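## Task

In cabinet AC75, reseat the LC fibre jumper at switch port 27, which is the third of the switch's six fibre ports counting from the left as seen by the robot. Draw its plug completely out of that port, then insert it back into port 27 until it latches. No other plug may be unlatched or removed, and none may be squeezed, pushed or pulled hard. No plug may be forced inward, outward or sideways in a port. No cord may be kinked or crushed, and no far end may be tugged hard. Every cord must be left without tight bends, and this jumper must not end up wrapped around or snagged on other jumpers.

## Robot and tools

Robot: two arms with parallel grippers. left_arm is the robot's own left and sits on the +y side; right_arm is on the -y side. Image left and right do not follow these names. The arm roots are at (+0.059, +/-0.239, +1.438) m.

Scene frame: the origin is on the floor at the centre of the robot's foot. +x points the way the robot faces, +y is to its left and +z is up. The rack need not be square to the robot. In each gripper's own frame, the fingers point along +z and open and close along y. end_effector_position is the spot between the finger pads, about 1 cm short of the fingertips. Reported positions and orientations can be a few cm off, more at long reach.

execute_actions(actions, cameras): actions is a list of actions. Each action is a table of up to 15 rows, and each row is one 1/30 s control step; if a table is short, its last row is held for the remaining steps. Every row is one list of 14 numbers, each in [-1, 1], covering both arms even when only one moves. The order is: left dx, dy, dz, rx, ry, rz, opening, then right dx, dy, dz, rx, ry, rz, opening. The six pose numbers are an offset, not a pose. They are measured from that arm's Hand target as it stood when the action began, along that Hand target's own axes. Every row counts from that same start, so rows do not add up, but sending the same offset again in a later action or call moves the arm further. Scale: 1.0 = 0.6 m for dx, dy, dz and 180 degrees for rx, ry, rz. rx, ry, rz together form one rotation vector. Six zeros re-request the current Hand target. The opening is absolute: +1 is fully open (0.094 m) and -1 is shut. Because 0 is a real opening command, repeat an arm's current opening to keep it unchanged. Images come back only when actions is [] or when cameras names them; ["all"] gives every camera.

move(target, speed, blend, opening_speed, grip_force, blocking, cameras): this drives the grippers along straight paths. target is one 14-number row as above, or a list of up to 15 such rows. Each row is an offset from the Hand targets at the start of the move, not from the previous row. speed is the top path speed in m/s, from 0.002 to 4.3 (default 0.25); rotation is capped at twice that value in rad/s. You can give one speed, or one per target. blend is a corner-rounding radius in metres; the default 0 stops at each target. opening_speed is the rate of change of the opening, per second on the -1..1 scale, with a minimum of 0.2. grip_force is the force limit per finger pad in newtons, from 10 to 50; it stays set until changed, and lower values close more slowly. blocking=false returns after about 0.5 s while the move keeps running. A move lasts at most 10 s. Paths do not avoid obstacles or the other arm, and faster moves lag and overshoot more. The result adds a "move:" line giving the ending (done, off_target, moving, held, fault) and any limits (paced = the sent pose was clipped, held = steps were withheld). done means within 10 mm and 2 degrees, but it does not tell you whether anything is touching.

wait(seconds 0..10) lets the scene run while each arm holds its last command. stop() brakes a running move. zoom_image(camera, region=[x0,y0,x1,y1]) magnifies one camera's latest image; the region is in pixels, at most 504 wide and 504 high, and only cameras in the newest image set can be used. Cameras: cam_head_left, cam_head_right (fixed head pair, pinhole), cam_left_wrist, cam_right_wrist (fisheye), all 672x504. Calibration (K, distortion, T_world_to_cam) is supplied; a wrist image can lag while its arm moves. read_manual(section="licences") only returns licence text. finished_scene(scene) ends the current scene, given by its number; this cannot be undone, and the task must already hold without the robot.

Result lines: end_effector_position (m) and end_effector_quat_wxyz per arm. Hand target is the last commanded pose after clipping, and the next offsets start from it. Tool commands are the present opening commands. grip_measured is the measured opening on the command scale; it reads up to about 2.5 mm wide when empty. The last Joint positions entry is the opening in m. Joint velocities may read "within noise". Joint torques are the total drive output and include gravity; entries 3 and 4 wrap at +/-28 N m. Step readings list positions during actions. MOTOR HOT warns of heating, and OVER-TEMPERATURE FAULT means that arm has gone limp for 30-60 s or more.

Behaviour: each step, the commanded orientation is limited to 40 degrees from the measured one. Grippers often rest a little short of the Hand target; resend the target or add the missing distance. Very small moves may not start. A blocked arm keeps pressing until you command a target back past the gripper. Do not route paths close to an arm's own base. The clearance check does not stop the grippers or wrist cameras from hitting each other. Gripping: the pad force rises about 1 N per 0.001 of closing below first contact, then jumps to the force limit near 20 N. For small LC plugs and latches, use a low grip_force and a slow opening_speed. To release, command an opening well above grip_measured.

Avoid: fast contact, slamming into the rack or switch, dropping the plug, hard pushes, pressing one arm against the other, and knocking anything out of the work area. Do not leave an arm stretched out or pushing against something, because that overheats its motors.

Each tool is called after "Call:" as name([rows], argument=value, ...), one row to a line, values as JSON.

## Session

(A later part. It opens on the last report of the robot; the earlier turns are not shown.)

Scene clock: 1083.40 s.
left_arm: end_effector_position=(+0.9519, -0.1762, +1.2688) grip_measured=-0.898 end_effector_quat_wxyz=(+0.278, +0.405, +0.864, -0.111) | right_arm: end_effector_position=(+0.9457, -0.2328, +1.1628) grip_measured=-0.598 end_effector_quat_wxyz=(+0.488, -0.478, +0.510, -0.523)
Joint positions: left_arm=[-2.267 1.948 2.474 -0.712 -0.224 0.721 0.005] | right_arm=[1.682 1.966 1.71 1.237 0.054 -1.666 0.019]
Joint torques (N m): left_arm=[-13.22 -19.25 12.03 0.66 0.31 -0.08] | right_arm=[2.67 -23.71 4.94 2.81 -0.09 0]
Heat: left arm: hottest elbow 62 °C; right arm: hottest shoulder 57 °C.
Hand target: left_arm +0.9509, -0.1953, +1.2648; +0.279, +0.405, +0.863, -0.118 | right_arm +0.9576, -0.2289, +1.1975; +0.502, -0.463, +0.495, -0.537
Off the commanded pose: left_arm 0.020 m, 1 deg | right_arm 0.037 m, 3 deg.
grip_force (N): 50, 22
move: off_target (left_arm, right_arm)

Call:
move(target=[0,0,0,0,0,0,-0.9,0,-0.006,0.001,0,0,0,-0.6], speed=0.03)

Call:
move(target=[0,0,0,0,0,0,-0.9,0,-0.004,0.003,0,0,0,-0.6], speed=0.03, cameras=["cam_right_wrist","cam_left_wrist"])

Call:
zoom_image(camera="cam_right_wrist", region=[270, 180, 410, 320])

Call:
zoom_image(camera="cam_left_wrist", region=[330, 90, 480, 240])

Scene clock: 1091.07 s.
left_arm: end_effector_position=(+0.9519, -0.1762, +1.2688) grip_measured=-0.898 end_effector_quat_wxyz=(+0.278, +0.405, +0.864, -0.111) | right_arm: end_effector_position=(+0.9475, -0.2331, +1.1690) grip_measured=-0.598 end_effector_quat_wxyz=(+0.489, -0.477, +0.508, -0.525)
Joint positions: left_arm=[-2.267 1.948 2.474 -0.712 -0.224 0.721 0.005] | right_arm=[1.682 1.956 1.705 1.237 0.054 -1.666 0.019]
Joint torques (N m): left_arm=[-12.92 -19.55 11.95 0.75 0.3 -0.09] | right_arm=[2.43 -23.82 4.81 2.76 -0.06 0]
Heat: left arm: hottest elbow 62 °C; right arm: hottest shoulder 58 °C.
Hand target: left_arm +0.9509, -0.1953, +1.2648; +0.279, +0.405, +0.863, -0.118 | right_arm +0.9579, -0.2289, +1.2011; +0.502, -0.463, +0.495, -0.537
Off the commanded pose: left_arm 0.020 m, 1 deg | right_arm 0.034 m, 3 deg.
grip_force (N): 50, 22
move: off_target (left_arm, right_arm)

Scene clock: 1091.93 s.
left_arm: end_effector_position=(+0.9519, -0.1762, +1.2688) grip_measured=-0.898 end_effector_quat_wxyz=(+0.278, +0.405, +0.864, -0.111) | right_arm: end_effector_position=(+0.9487, -0.2331, +1.1721) grip_measured=-0.598 end_effector_quat_wxyz=(+0.490, -0.475, +0.508, -0.525)
Joint positions: left_arm=[-2.267 1.948 2.474 -0.712 -0.224 0.721 0.005] | right_arm=[1.683 1.951 1.705 1.237 0.054 -1.666 0.019]
Joint torques (N m): left_arm=[-13.1 -19.66 12 0.64 0.31 -0.1] | right_arm=[2.49 -24.06 4.9 2.62 -0.07 -0.01]
Heat: left arm: hottest elbow 62 °C; right arm: hottest shoulder 58 °C.
Hand target: left_arm +0.9509, -0.1953, +1.2648; +0.279, +0.405, +0.863, -0.118 | right_arm +0.9594, -0.2289, +1.2035; +0.502, -0.463, +0.496, -0.537
Off the commanded pose: left_arm 0.020 m, 1 deg | right_arm 0.034 m, 3 deg.
grip_force (N): 50, 22
move: off_target (left_arm, right_arm)
camera_calibration:
cam_left_wrist: T_world_to_cam=[[-0.758188, -0.652033, 0.00210178, 0.598842], [-0.651975, 0.758069, -0.0161187, 0.78243], [0.00891666, -0.0135913, -0.999868, 1.38487], [0, 0, 0, 1]] pos_world=[0.951811, -0.183849, 1.39604]
cam_right_wrist: T_world_to_cam=[[-0.0281396, 0.0174781, 0.999451, -1.14055], [-0.635743, -0.771888, -0.00440085, 0.43283], [0.771387, -0.635518, 0.0328322, -0.792993], [0, 0, 0, 1]] pos_world=[0.854779, -0.14993, 1.16786]
Images, in order (width x height): cam_left_wrist 672x504, cam_right_wrist 672x504.

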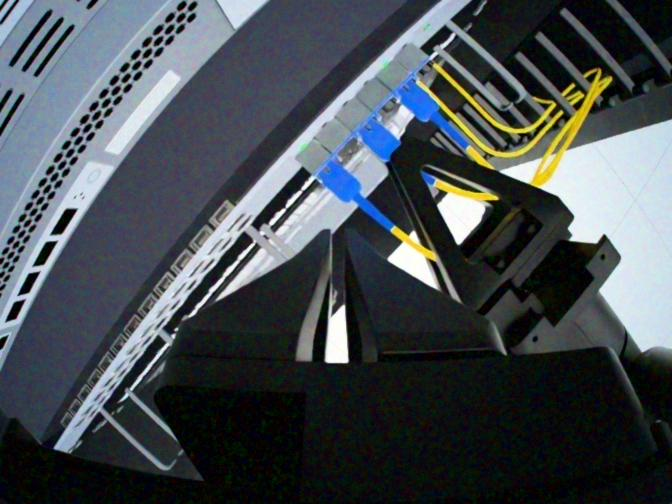

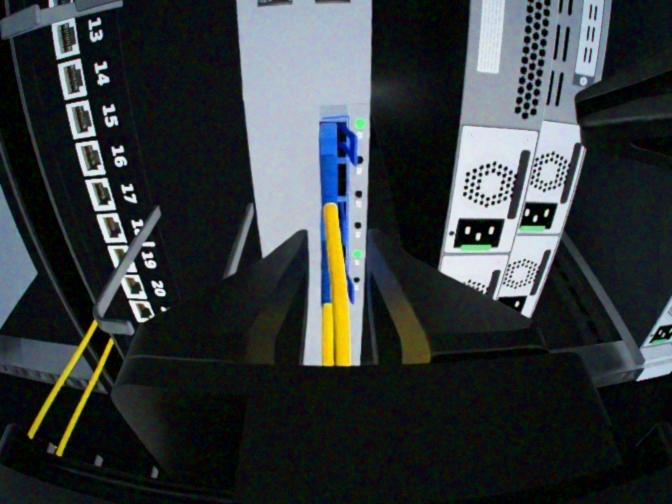

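Scaled by 3.600 from the camera's 672x504 image, which has a finer 960x720 frame.

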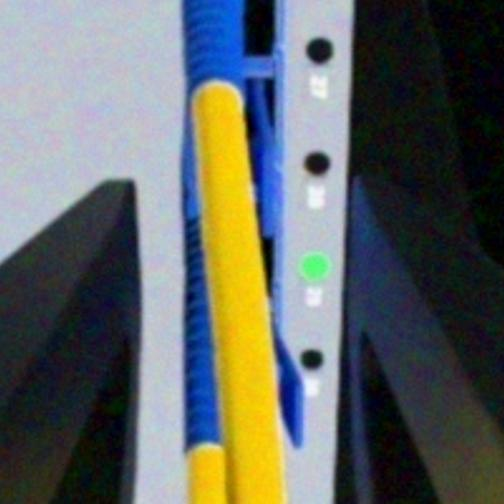

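Scaled by 3.360 from the camera's 672x504 image, which has a finer 960x720 frame.

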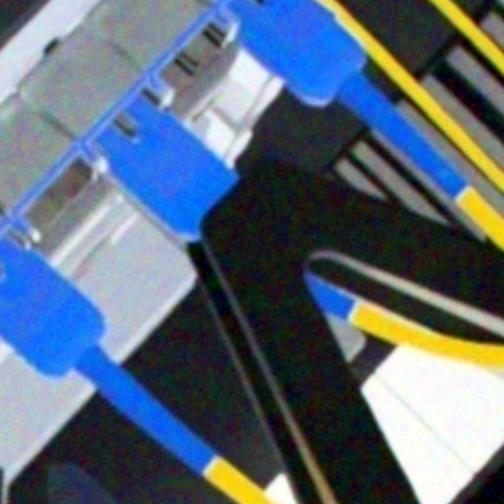

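Call:
move(target=[0,0,0,0,0,0,-0.9,0,0.005,-0.006,-0.001,0,0,-0.6], speed=0.03)

Scene clock: 1098.47 s.
left_arm: end_effector_position=(+0.9519, -0.1762, +1.2688) grip_measured=-0.898 end_effector_quat_wxyz=(+0.278, +0.405, +0.864, -0.111) | right_arm: end_effector_position=(+0.9463, -0.2329, +1.1696) grip_measured=-0.598 end_effector_quat_wxyz=(+0.488, -0.477, +0.509, -0.524)
Joint positions: left_arm=[-2.267 1.948 2.474 -0.712 -0.224 0.721 0.005] | right_arm=[1.683 1.951 1.697 1.237 0.054 -1.667 0.019]
Joint torques (N m): left_arm=[-13.04 -19.37 12.04 0.7 0.28 -0.1] | right_arm=[2.43 -23.41 4.86 2.86 -0.05 -0.01]
Heat: left arm: hottest elbow 62 °C; right arm: hottest shoulder 59 °C.
Hand target: left_arm +0.9509, -0.1953, +1.2648; +0.279, +0.405, +0.863, -0.118 | right_arm +0.9561, -0.2287, +1.2004; +0.501, -0.463, +0.496, -0.537
Off the commanded pose: left_arm 0.020 m, 1 deg | right_arm 0.032 m, 3 deg.
grip_force (N): 50, 22
move: off_target (left_arm, right_arm)

Perfect. Close on boot.

Call:
move(target=[0,0,0,0,0,0,-0.9,0,0,0,0,0,0,-0.93], speed=0.03, opening_speed=0.3, grip_force=[50, 20], cameras=["cam_right_wrist","cam_left_wrist"])

Call:
zoom_image(camera="cam_right_wrist", region=[270, 150, 410, 290])

Call:
zoom_image(camera="cam_left_wrist", region=[345, 100, 415, 170])

Scene clock: 1107.77 s.
left_arm: end_effector_position=(+0.9519, -0.1762, +1.2688) grip_measured=-0.898 end_effector_quat_wxyz=(+0.278, +0.405, +0.864, -0.111) | right_arm: end_effector_position=(+0.9463, -0.2329, +1.1696) grip_measured=-0.907 end_effector_quat_wxyz=(+0.488, -0.477, +0.509, -0.524)
Joint positions: left_arm=[-2.267 1.948 2.474 -0.712 -0.224 0.721 0.005] | right_arm=[1.683 1.951 1.697 1.237 0.054 -1.667 0.004]
Joint torques (N m): left_arm=[-13.04 -18.9 11.95 0.77 0.3 -0.07] | right_arm=[2.26 -23.3 4.9 2.91 -0.06 -0.02]
Heat: left arm: hottest elbow 62 °C; right arm: hottest shoulder 60 °C.
Hand target: left_arm +0.9509, -0.1953, +1.2648; +0.279, +0.405, +0.863, -0.118 | right_arm +0.9561, -0.2287, +1.2004; +0.501, -0.463, +0.496, -0.537
Off the commanded pose: left_arm 0.020 m, 1 deg | right_arm 0.033 m, 3 deg.
grip_force (N): 50, 20
move: off_target (left_arm, right_arm)
camera_calibration:
cam_left_wrist: T_world_to_cam=[[-0.758188, -0.652033, 0.00210178, 0.598842], [-0.651975, 0.758069, -0.0161187, 0.78243], [0.00891666, -0.0135913, -0.999868, 1.38487], [0, 0, 0, 1]] pos_world=[0.951811, -0.183849, 1.39604]
cam_right_wrist: T_world_to_cam=[[-0.0212884, 0.0177479, 0.999616, -1.14481], [-0.635291, -0.772273, 0.000181975, 0.425659], [0.77198, -0.635043, 0.0277155, -0.785417], [0, 0, 0, 1]] pos_world=[0.852372, -0.149731, 1.16606]
Images, in order (width x height): cam_left_wrist 672x504, cam_right_wrist 672x504.

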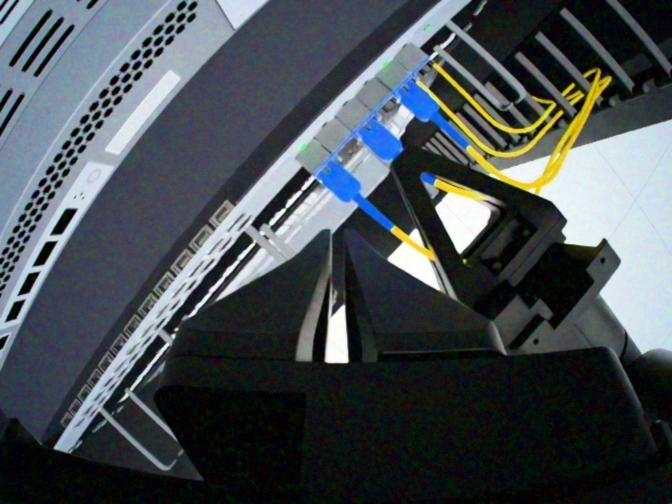

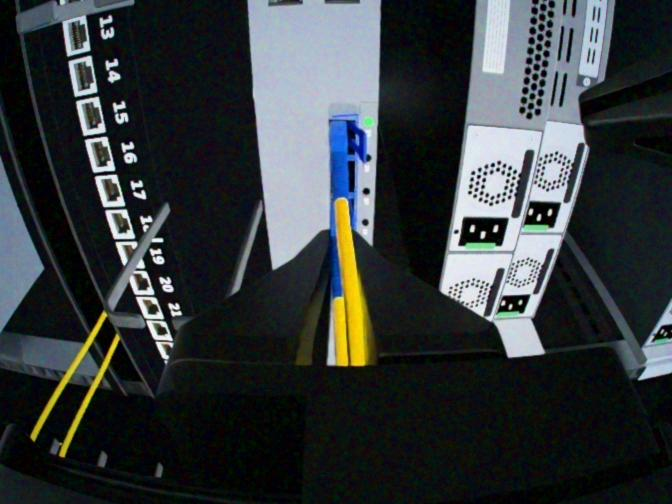

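Scaled by 3.600 from the camera's 672x504 image, which has a finer 960x720 frame.

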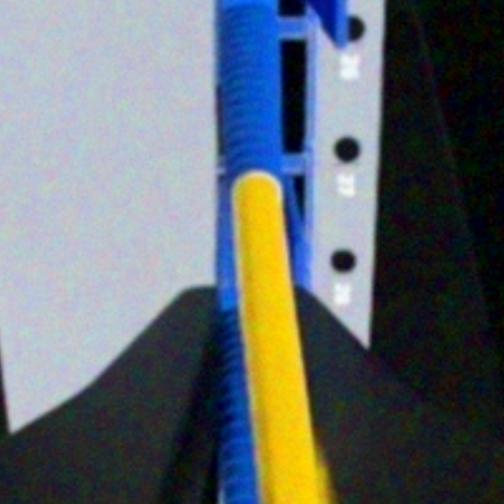

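Scaled by 7.200 from the camera's 672x504 image, which has a finer 960x720 frame.

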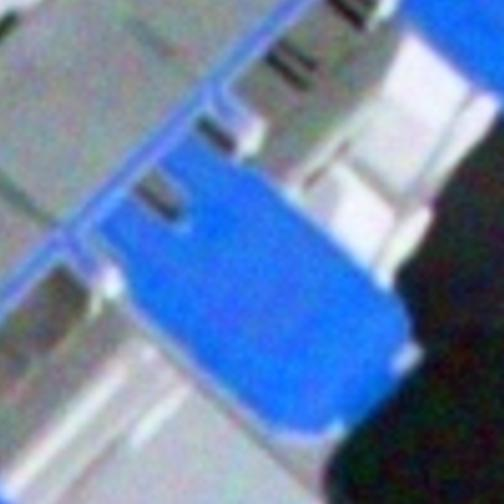

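Call:
move(target=[0,0,0,0,0,0,-0.9,0,0.006,0.025,0,0,0,-0.93], speed=0.03)

Call:
move(target=[0,0,0,0,0,0,-0.9,0,0.0,0.012,0,0,0,-0.93], speed=0.03, cameras=["cam_right_wrist","cam_left_wrist"])

Call:
zoom_image(camera="cam_right_wrist", region=[270, 150, 410, 290])

Call:
zoom_image(camera="cam_left_wrist", region=[345, 100, 415, 170])

Scene clock: 1119.60 s.
left_arm: end_effector_position=(+0.9519, -0.1762, +1.2688) grip_measured=-0.898 end_effector_quat_wxyz=(+0.278, +0.405, +0.864, -0.111) | right_arm: end_effector_position=(+0.9468, -0.2330, +1.1702) grip_measured=-0.908 end_effector_quat_wxyz=(+0.489, -0.477, +0.509, -0.524)
Joint positions: left_arm=[-2.267 1.948 2.474 -0.712 -0.224 0.721 0.005] | right_arm=[1.683 1.951 1.699 1.237 0.054 -1.667 0.004]
Joint torques (N m): left_arm=[-13.04 -19.19 11.97 0.73 0.28 -0.09] | right_arm=[2.26 -22.48 9.07 1.59 -0.1 0.01]
Heat: left arm: hottest elbow 62 °C; right arm: hottest shoulder 61 °C.
Hand target: left_arm +0.9509, -0.1953, +1.2648; +0.279, +0.405, +0.863, -0.118 | right_arm +0.9714, -0.2298, +1.1982; +0.501, -0.463, +0.496, -0.537
Off the commanded pose: left_arm 0.020 m, 1 deg | right_arm 0.037 m, 3 deg.
grip_force (N): 50, 20
move: off_target (left_arm, right_arm)

Scene clock: 1120.30 s.
left_arm: end_effector_position=(+0.9519, -0.1762, +1.2688) grip_measured=-0.898 end_effector_quat_wxyz=(+0.278, +0.405, +0.864, -0.111) | right_arm: end_effector_position=(+0.9472, -0.2330, +1.1702) grip_measured=-0.908 end_effector_quat_wxyz=(+0.489, -0.477, +0.509, -0.524)
Joint positions: left_arm=[-2.267 1.948 2.474 -0.712 -0.224 0.721 0.005] | right_arm=[1.683 1.951 1.7 1.236 0.054 -1.667 0.004]
Joint torques (N m): left_arm=[-12.98 -19.43 12.1 0.62 0.33 -0.1] | right_arm=[2.2 -22.3 10.55 1.07 -0.12 0.01]
Heat: left arm: hottest elbow 62 °C; right arm: hottest shoulder 61 °C.
Hand target: left_arm +0.9509, -0.1953, +1.2648; +0.279, +0.405, +0.863, -0.118 | right_arm +0.9785, -0.2303, +1.1986; +0.501, -0.463, +0.496, -0.537
Off the commanded pose: left_arm 0.020 m, 1 deg | right_arm 0.042 m, 3 deg.
grip_force (N): 50, 20
move: off_target (left_arm, right_arm)
camera_calibration:
cam_left_wrist: T_world_to_cam=[[-0.758188, -0.652033, 0.00210178, 0.598842], [-0.651975, 0.758069, -0.0161187, 0.78243], [0.00891666, -0.0135913, -0.999868, 1.38487], [0, 0, 0, 1]] pos_world=[0.951811, -0.183849, 1.39604]
cam_right_wrist: T_world_to_cam=[[-0.0224261, 0.0177833, 0.99959, -1.14428], [-0.635339, -0.772233, -0.000515596, 0.427015], [0.771907, -0.635091, 0.0286166, -0.787187], [0, 0, 0, 1]] pos_world=[0.853273, -0.149831, 1.16656]
Images, in order (width x height): cam_left_wrist 672x504, cam_right_wrist 672x504.

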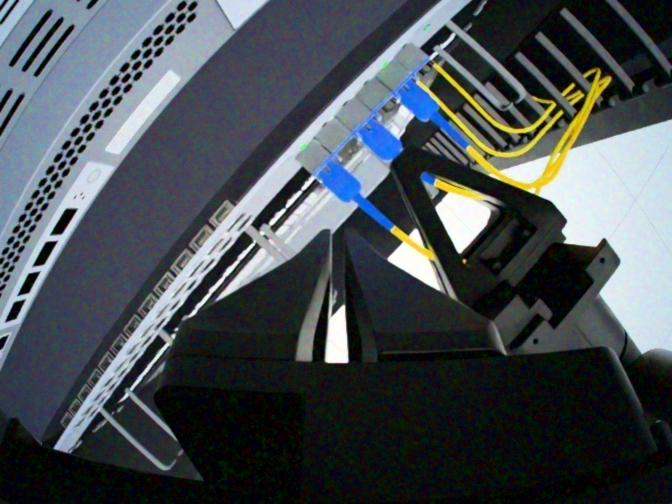

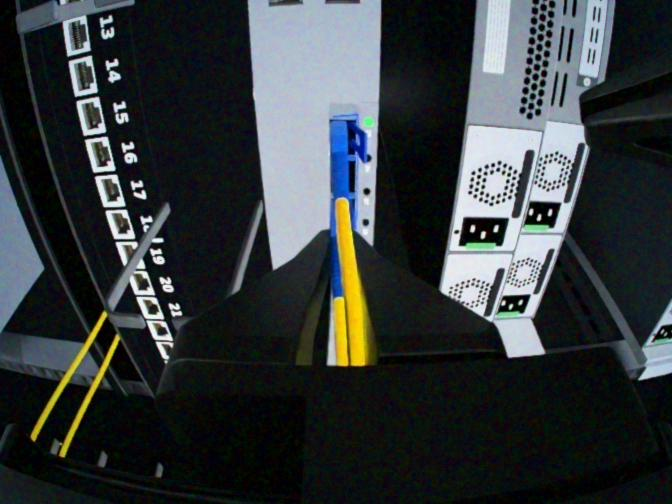

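Scaled by 3.600 from the camera's 672x504 image, which has a finer 960x720 frame.

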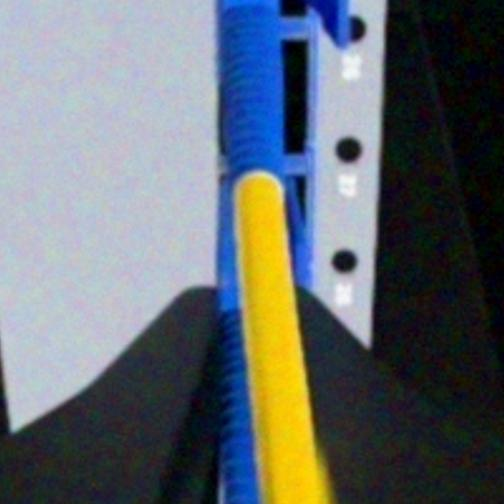

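Scaled by 7.200 from the camera's 672x504 image, which has a finer 960x720 frame.

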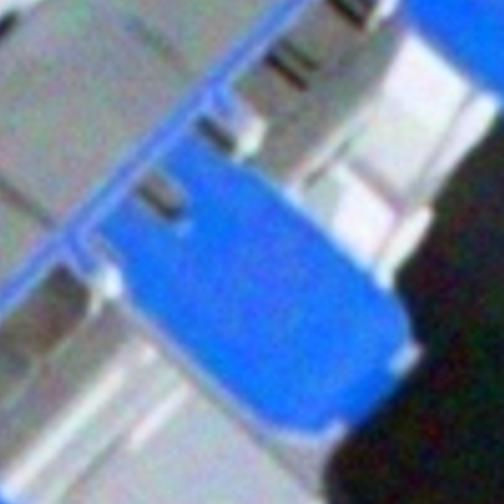

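Continue pushing.

Call:
move(target=[0,0,0,0,0,0,-0.9,0,0.0,0.013,0,0,0,-0.93], speed=0.03)

Call:
move(target=[0,0,0,0,0,0,-0.9,0,-0.001,0.01,0.002,0,0,-0.93], speed=0.03, cameras=["cam_right_wrist"])

Call:
zoom_image(camera="cam_right_wrist", region=[270, 150, 410, 290])

Scene clock: 1126.30 s.
left_arm: end_effector_position=(+0.9519, -0.1762, +1.2688) grip_measured=-0.898 end_effector_quat_wxyz=(+0.278, +0.405, +0.864, -0.111) | right_arm: end_effector_position=(+0.9480, -0.2330, +1.1705) grip_measured=-0.908 end_effector_quat_wxyz=(+0.489, -0.477, +0.509, -0.524)
Joint positions: left_arm=[-2.267 1.948 2.474 -0.712 -0.224 0.721 0.005] | right_arm=[1.683 1.951 1.702 1.234 0.054 -1.667 0.004]
Joint torques (N m): left_arm=[-12.98 -19.72 11.97 0.65 0.31 -0.1] | right_arm=[2.37 -22.12 12.07 0.44 -0.11 0.03]
Heat: left arm: hottest elbow 62 °C; right arm: hottest shoulder 61 °C.
Hand target: left_arm +0.9509, -0.1953, +1.2648; +0.279, +0.405, +0.863, -0.118 | right_arm +0.9863, -0.2308, +1.1992; +0.501, -0.463, +0.496, -0.537
Off the commanded pose: left_arm 0.020 m, 1 deg | right_arm 0.048 m, 3 deg.
grip_force (N): 50, 20
move: off_target (left_arm, right_arm)

Scene clock: 1127.13 s.
left_arm: end_effector_position=(+0.9519, -0.1762, +1.2688) grip_measured=-0.898 end_effector_quat_wxyz=(+0.278, +0.405, +0.864, -0.111) | right_arm: end_effector_position=(+0.9494, -0.2330, +1.1700) grip_measured=-0.908 end_effector_quat_wxyz=(+0.488, -0.478, +0.509, -0.523)
Joint positions: left_arm=[-2.267 1.948 2.474 -0.712 -0.224 0.721 0.005] | right_arm=[1.683 1.952 1.707 1.227 0.054 -1.667 0.004]
Joint torques (N m): left_arm=[-12.86 -19.14 11.95 0.76 0.31 -0.09] | right_arm=[2.61 -21.71 13.31 0.44 -0.15 0.01]
Heat: left arm: hottest elbow 62 °C; right arm: hottest shoulder 61 °C.
Hand target: left_arm +0.9509, -0.1953, +1.2648; +0.279, +0.405, +0.863, -0.118 | right_arm +0.9922, -0.2312, +1.2002; +0.502, -0.462, +0.495, -0.538
Off the commanded pose: left_arm 0.020 m, 1 deg | right_arm 0.052 m, 3 deg.
grip_force (N): 50, 20
move: off_target (left_arm, right_arm)
camera_calibration:
cam_right_wrist: T_world_to_cam=[[-0.0193701, 0.01771, 0.999656, -1.14704], [-0.635148, -0.772389, 0.00137663, 0.426016], [0.772148, -0.634903, 0.0262098, -0.786255], [0, 0, 0, 1]] pos_world=[0.85547, -0.14983, 1.16666]
Images, in order (width x height): cam_right_wrist 672x504.

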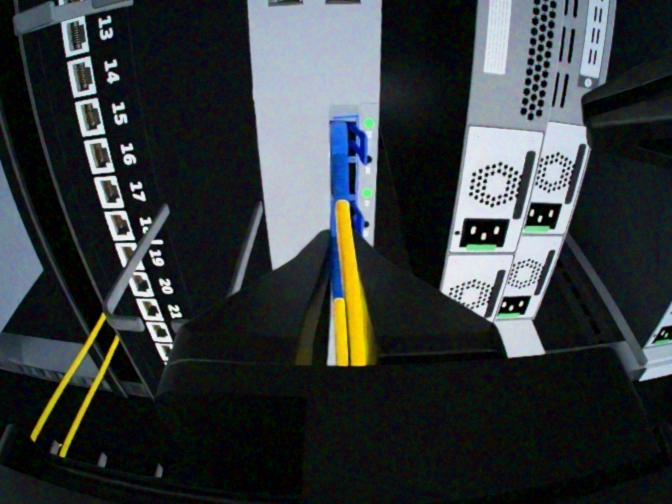

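Scaled by 3.600 from the camera's 672x504 image, which has a finer 960x720 frame.

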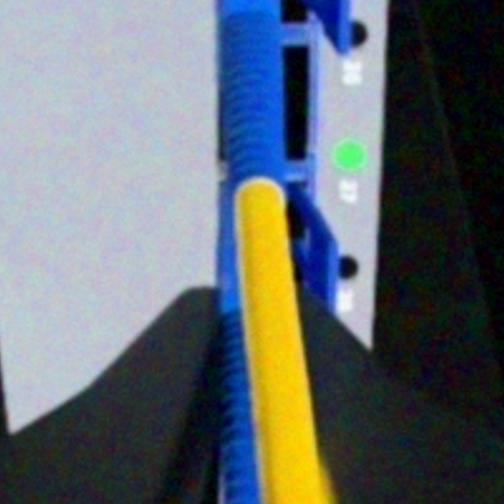

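Call:
move(target=[0,0,0,0,0,0,-0.9,0,0.002,-0.045,-0.001,0,0,-0.93], speed=0.04)

Call:
move(target=[0,0,0,0,0,0,-0.9,0,0,-0.003,0,0,0,-0.6], speed=0.03, opening_speed=0.3, cameras=["cam_right_wrist"])

Call:
zoom_image(camera="cam_right_wrist", region=[270, 150, 410, 290])

Scene clock: 1134.97 s.
left_arm: end_effector_position=(+0.9519, -0.1762, +1.2688) grip_measured=-0.898 end_effector_quat_wxyz=(+0.278, +0.405, +0.864, -0.111) | right_arm: end_effector_position=(+0.9489, -0.2331, +1.1716) grip_measured=-0.908 end_effector_quat_wxyz=(+0.490, -0.475, +0.507, -0.526)
Joint positions: left_arm=[-2.267 1.948 2.474 -0.712 -0.224 0.721 0.005] | right_arm=[1.683 1.953 1.707 1.238 0.054 -1.667 0.004]
Joint torques (N m): left_arm=[-12.86 -19.08 12 0.73 0.3 -0.08] | right_arm=[2.2 -22.36 7.5 2.11 -0.11 0.01]
Heat: left arm: hottest elbow 62 °C; right arm: hottest shoulder 60 °C.
Hand target: left_arm +0.9509, -0.1953, +1.2648; +0.279, +0.405, +0.863, -0.118 | right_arm +0.9654, -0.2294, +1.1967; +0.502, -0.463, +0.495, -0.537
Off the commanded pose: left_arm 0.020 m, 1 deg | right_arm 0.030 m, 3 deg.
grip_force (N): 50, 20
move: off_target (left_arm, right_arm)

Scene clock: 1136.37 s.
left_arm: end_effector_position=(+0.9519, -0.1762, +1.2688) grip_measured=-0.898 end_effector_quat_wxyz=(+0.278, +0.405, +0.864, -0.111) | right_arm: end_effector_position=(+0.9482, -0.2330, +1.1707) grip_measured=-0.603 end_effector_quat_wxyz=(+0.490, -0.476, +0.508, -0.525)
Joint positions: left_arm=[-2.267 1.948 2.474 -0.712 -0.224 0.721 0.005] | right_arm=[1.683 1.953 1.705 1.237 0.054 -1.667 0.019]
Joint torques (N m): left_arm=[-13.04 -18.9 12.01 0.73 0.28 -0.1] | right_arm=[2.43 -22.53 7.23 2.3 -0.1 -0.01]
Heat: left arm: hottest elbow 62 °C; right arm: hottest shoulder 60 °C.
Hand target: left_arm +0.9509, -0.1953, +1.2648; +0.279, +0.405, +0.863, -0.118 | right_arm +0.9636, -0.2292, +1.1965; +0.502, -0.463, +0.496, -0.537
Off the commanded pose: left_arm 0.020 m, 1 deg | right_arm 0.030 m, 3 deg.
grip_force (N): 50, 20
move: off_target (left_arm, right_arm)
camera_calibration:
cam_right_wrist: T_world_to_cam=[[-0.0266068, 0.0177586, 0.999488, -1.14067], [-0.635662, -0.771961, -0.00320566, 0.431108], [0.771509, -0.635422, 0.0318278, -0.79142], [0, 0, 0, 1]] pos_world=[0.854277, -0.149831, 1.16666]
Images, in order (width x height): cam_right_wrist 672x504.

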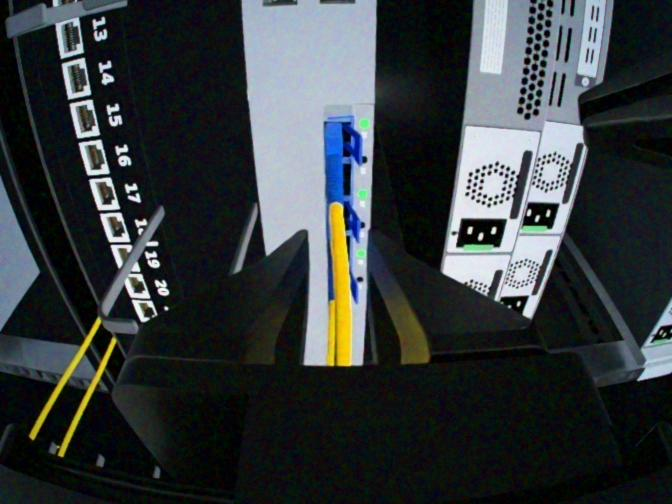

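Scaled by 3.600 from the camera's 672x504 image, which has a finer 960x720 frame.

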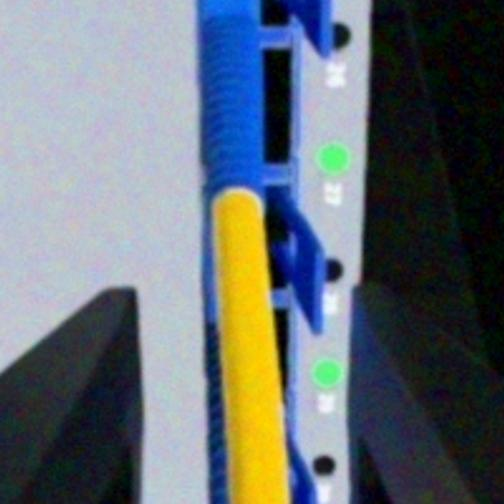

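Call:
move(target=[0,0,0,0,0,0,-0.9,0,-0.006,-0.045,0,0,0,-0.5], speed=0.05)

Call:
move(target=[0,0,0,0,0,0,-0.9,0,-0.014,-0.03,0,0,0,-0.3], speed=0.05, cameras=["cam_right_wrist","cam_left_wrist"])

Scene clock: 1144.30 s.
left_arm: end_effector_position=(+0.9519, -0.1762, +1.2688) grip_measured=-0.898 end_effector_quat_wxyz=(+0.278, +0.405, +0.864, -0.111) | right_arm: end_effector_position=(+0.9269, -0.2314, +1.1678) grip_measured=-0.502 end_effector_quat_wxyz=(+0.489, -0.477, +0.508, -0.524)
Joint positions: left_arm=[-2.267 1.948 2.474 -0.712 -0.224 0.721 0.005] | right_arm=[1.684 1.941 1.634 1.294 0.054 -1.668 0.023]
Joint torques (N m): left_arm=[-13.51 -19.37 11.9 0.61 0.3 -0.07] | right_arm=[2.61 -22.89 4.22 2.86 -0.02 0]
Heat: left arm: hottest elbow 62 °C; right arm: hottest shoulder 59 °C.
Hand target: left_arm +0.9509, -0.1953, +1.2648; +0.279, +0.405, +0.863, -0.118 | right_arm +0.9365, -0.2275, +1.1979; +0.502, -0.463, +0.495, -0.537
Off the commanded pose: left_arm 0.020 m, 1 deg | right_arm 0.032 m, 3 deg.
grip_force (N): 50, 20
move: off_target (left_arm, right_arm)

Scene clock: 1145.33 s.
left_arm: end_effector_position=(+0.9519, -0.1762, +1.2688) grip_measured=-0.898 end_effector_quat_wxyz=(+0.278, +0.405, +0.864, -0.111) | right_arm: end_effector_position=(+0.9086, -0.2296, +1.1748) grip_measured=-0.302 end_effector_quat_wxyz=(+0.490, -0.477, +0.508, -0.524)
Joint positions: left_arm=[-2.267 1.948 2.474 -0.712 -0.224 0.721 0.005] | right_arm=[1.687 1.909 1.555 1.341 0.055 -1.67 0.033]
Joint torques (N m): left_arm=[-12.98 -19.66 11.93 0.69 0.32 -0.09] | right_arm=[2.37 -22.59 3.88 2.82 0.01 -0.01]
Heat: left arm: hottest elbow 62 °C; right arm: hottest shoulder 59 °C.
Hand target: left_arm +0.9509, -0.1953, +1.2648; +0.279, +0.405, +0.863, -0.118 | right_arm +0.9180, -0.2262, +1.2050; +0.502, -0.462, +0.496, -0.538
Off the commanded pose: left_arm 0.020 m, 1 deg | right_arm 0.032 m, 3 deg.
grip_force (N): 50, 20
move: off_target (left_arm, right_arm)
camera_calibration:
cam_left_wrist: T_world_to_cam=[[-0.758188, -0.652033, 0.00210178, 0.598842], [-0.651975, 0.758069, -0.0161187, 0.78243], [0.00891666, -0.0135913, -0.999868, 1.38487], [0, 0, 0, 1]] pos_world=[0.951811, -0.183849, 1.39604]
cam_right_wrist: T_world_to_cam=[[-0.0242748, 0.0174288, 0.999553, -1.14821], [-0.633939, -0.773381, -0.00191051, 0.405164], [0.773002, -0.633702, 0.0298225, -0.757434], [0, 0, 0, 1]] pos_world=[0.814475, -0.14663, 1.17106]
Images, in order (width x height): cam_left_wrist 672x504, cam_right_wrist 672x504.

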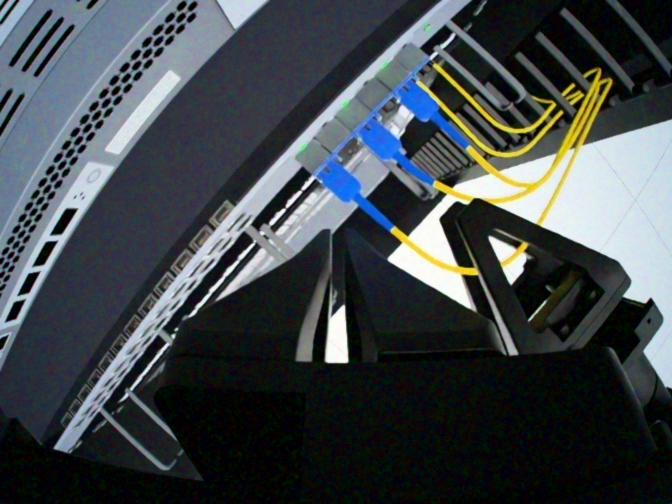

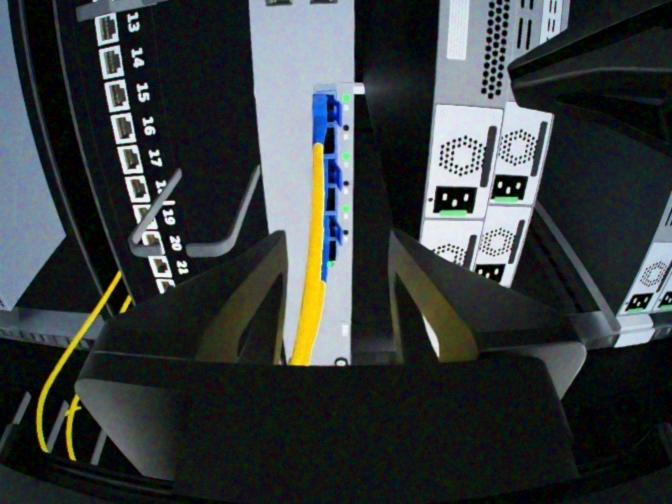

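Good. Keep retreating, opening wider.

Call:
move([
  [0,0,0,0,0,0,-0.9,0,-0.005,-0.07,0,0,0,0.4],
  [0,0,0,0,0,0,-0.9,0,-0.01,-0.17,0,0,0,0.4],
], speed=0.08, blend=0.02, opening_speed=0.5, cameras=["cam_right_wrist","cam_left_wrist"])

Scene clock: 1152.13 s.
left_arm: end_effector_position=(+0.9519, -0.1762, +1.2688) grip_measured=-0.898 end_effector_quat_wxyz=(+0.278, +0.405, +0.864, -0.111) | right_arm: end_effector_position=(+0.8094, -0.2226, +1.1794) grip_measured=+0.398 end_effector_quat_wxyz=(+0.482, -0.487, +0.517, -0.514)
Joint positions: left_arm=[-2.267 1.948 2.474 -0.712 -0.224 0.721 0.005] | right_arm=[1.7 1.84 1.233 1.558 0.062 -1.678 0.066]
Joint torques (N m): left_arm=[-13.1 -19.14 11.93 0.68 0.3 -0.07] | right_arm=[2.49 -19.25 1.25 2.88 0 0]
Heat: left arm: hottest elbow 62 °C; right arm: hottest shoulder 60 °C.
Hand target: left_arm +0.9509, -0.1953, +1.2648; +0.279, +0.405, +0.863, -0.118 | right_arm +0.8159, -0.2192, +1.2025; +0.502, -0.463, +0.496, -0.537
Off the commanded pose: left_arm 0.020 m, 1 deg | right_arm 0.025 m, 5 deg.
joint sent to its limit (right arm) — joint 4 (wrist pitch), upper limit. The joint targets are off in orientation, not in position.
grip_force (N): 50, 20
move: off_target (left_arm, right_arm)
camera_calibration:
cam_left_wrist: T_world_to_cam=[[-0.758188, -0.652033, 0.00210178, 0.598842], [-0.651975, 0.758069, -0.0161187, 0.78243], [0.00891666, -0.0135913, -0.999868, 1.38487], [0, 0, 0, 1]] pos_world=[0.951811, -0.183849, 1.39604]
cam_right_wrist: T_world_to_cam=[[0.0120999, 0.0152574, 0.99981, -1.18545], [-0.63071, -0.775774, 0.0194715, 0.319406], [0.775924, -0.630826, 0.000236256, -0.643284], [0, 0, 0, 1]] pos_world=[0.714936, -0.139927, 1.17916]
Images, in order (width x height): cam_left_wrist 672x504, cam_right_wrist 672x504.

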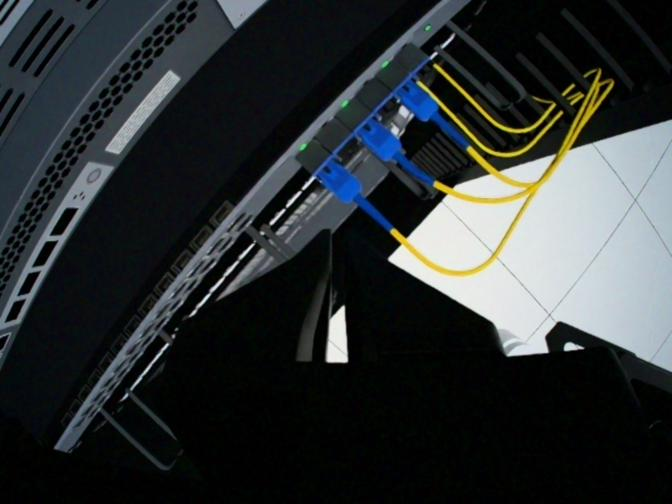

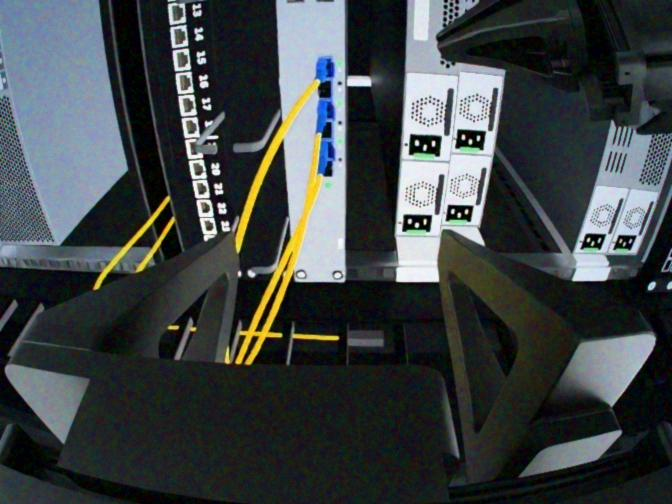

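Call:
zoom_image(camera="cam_right_wrist", region=[270, 40, 400, 200])

Scaled by 3.150 from the camera's 672x504 image, which has a finer 960x720 frame.

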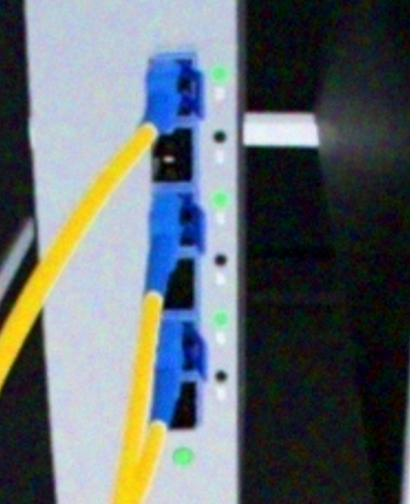

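Call:
finished_scene(scene=2)

The scene is finished: the task was done.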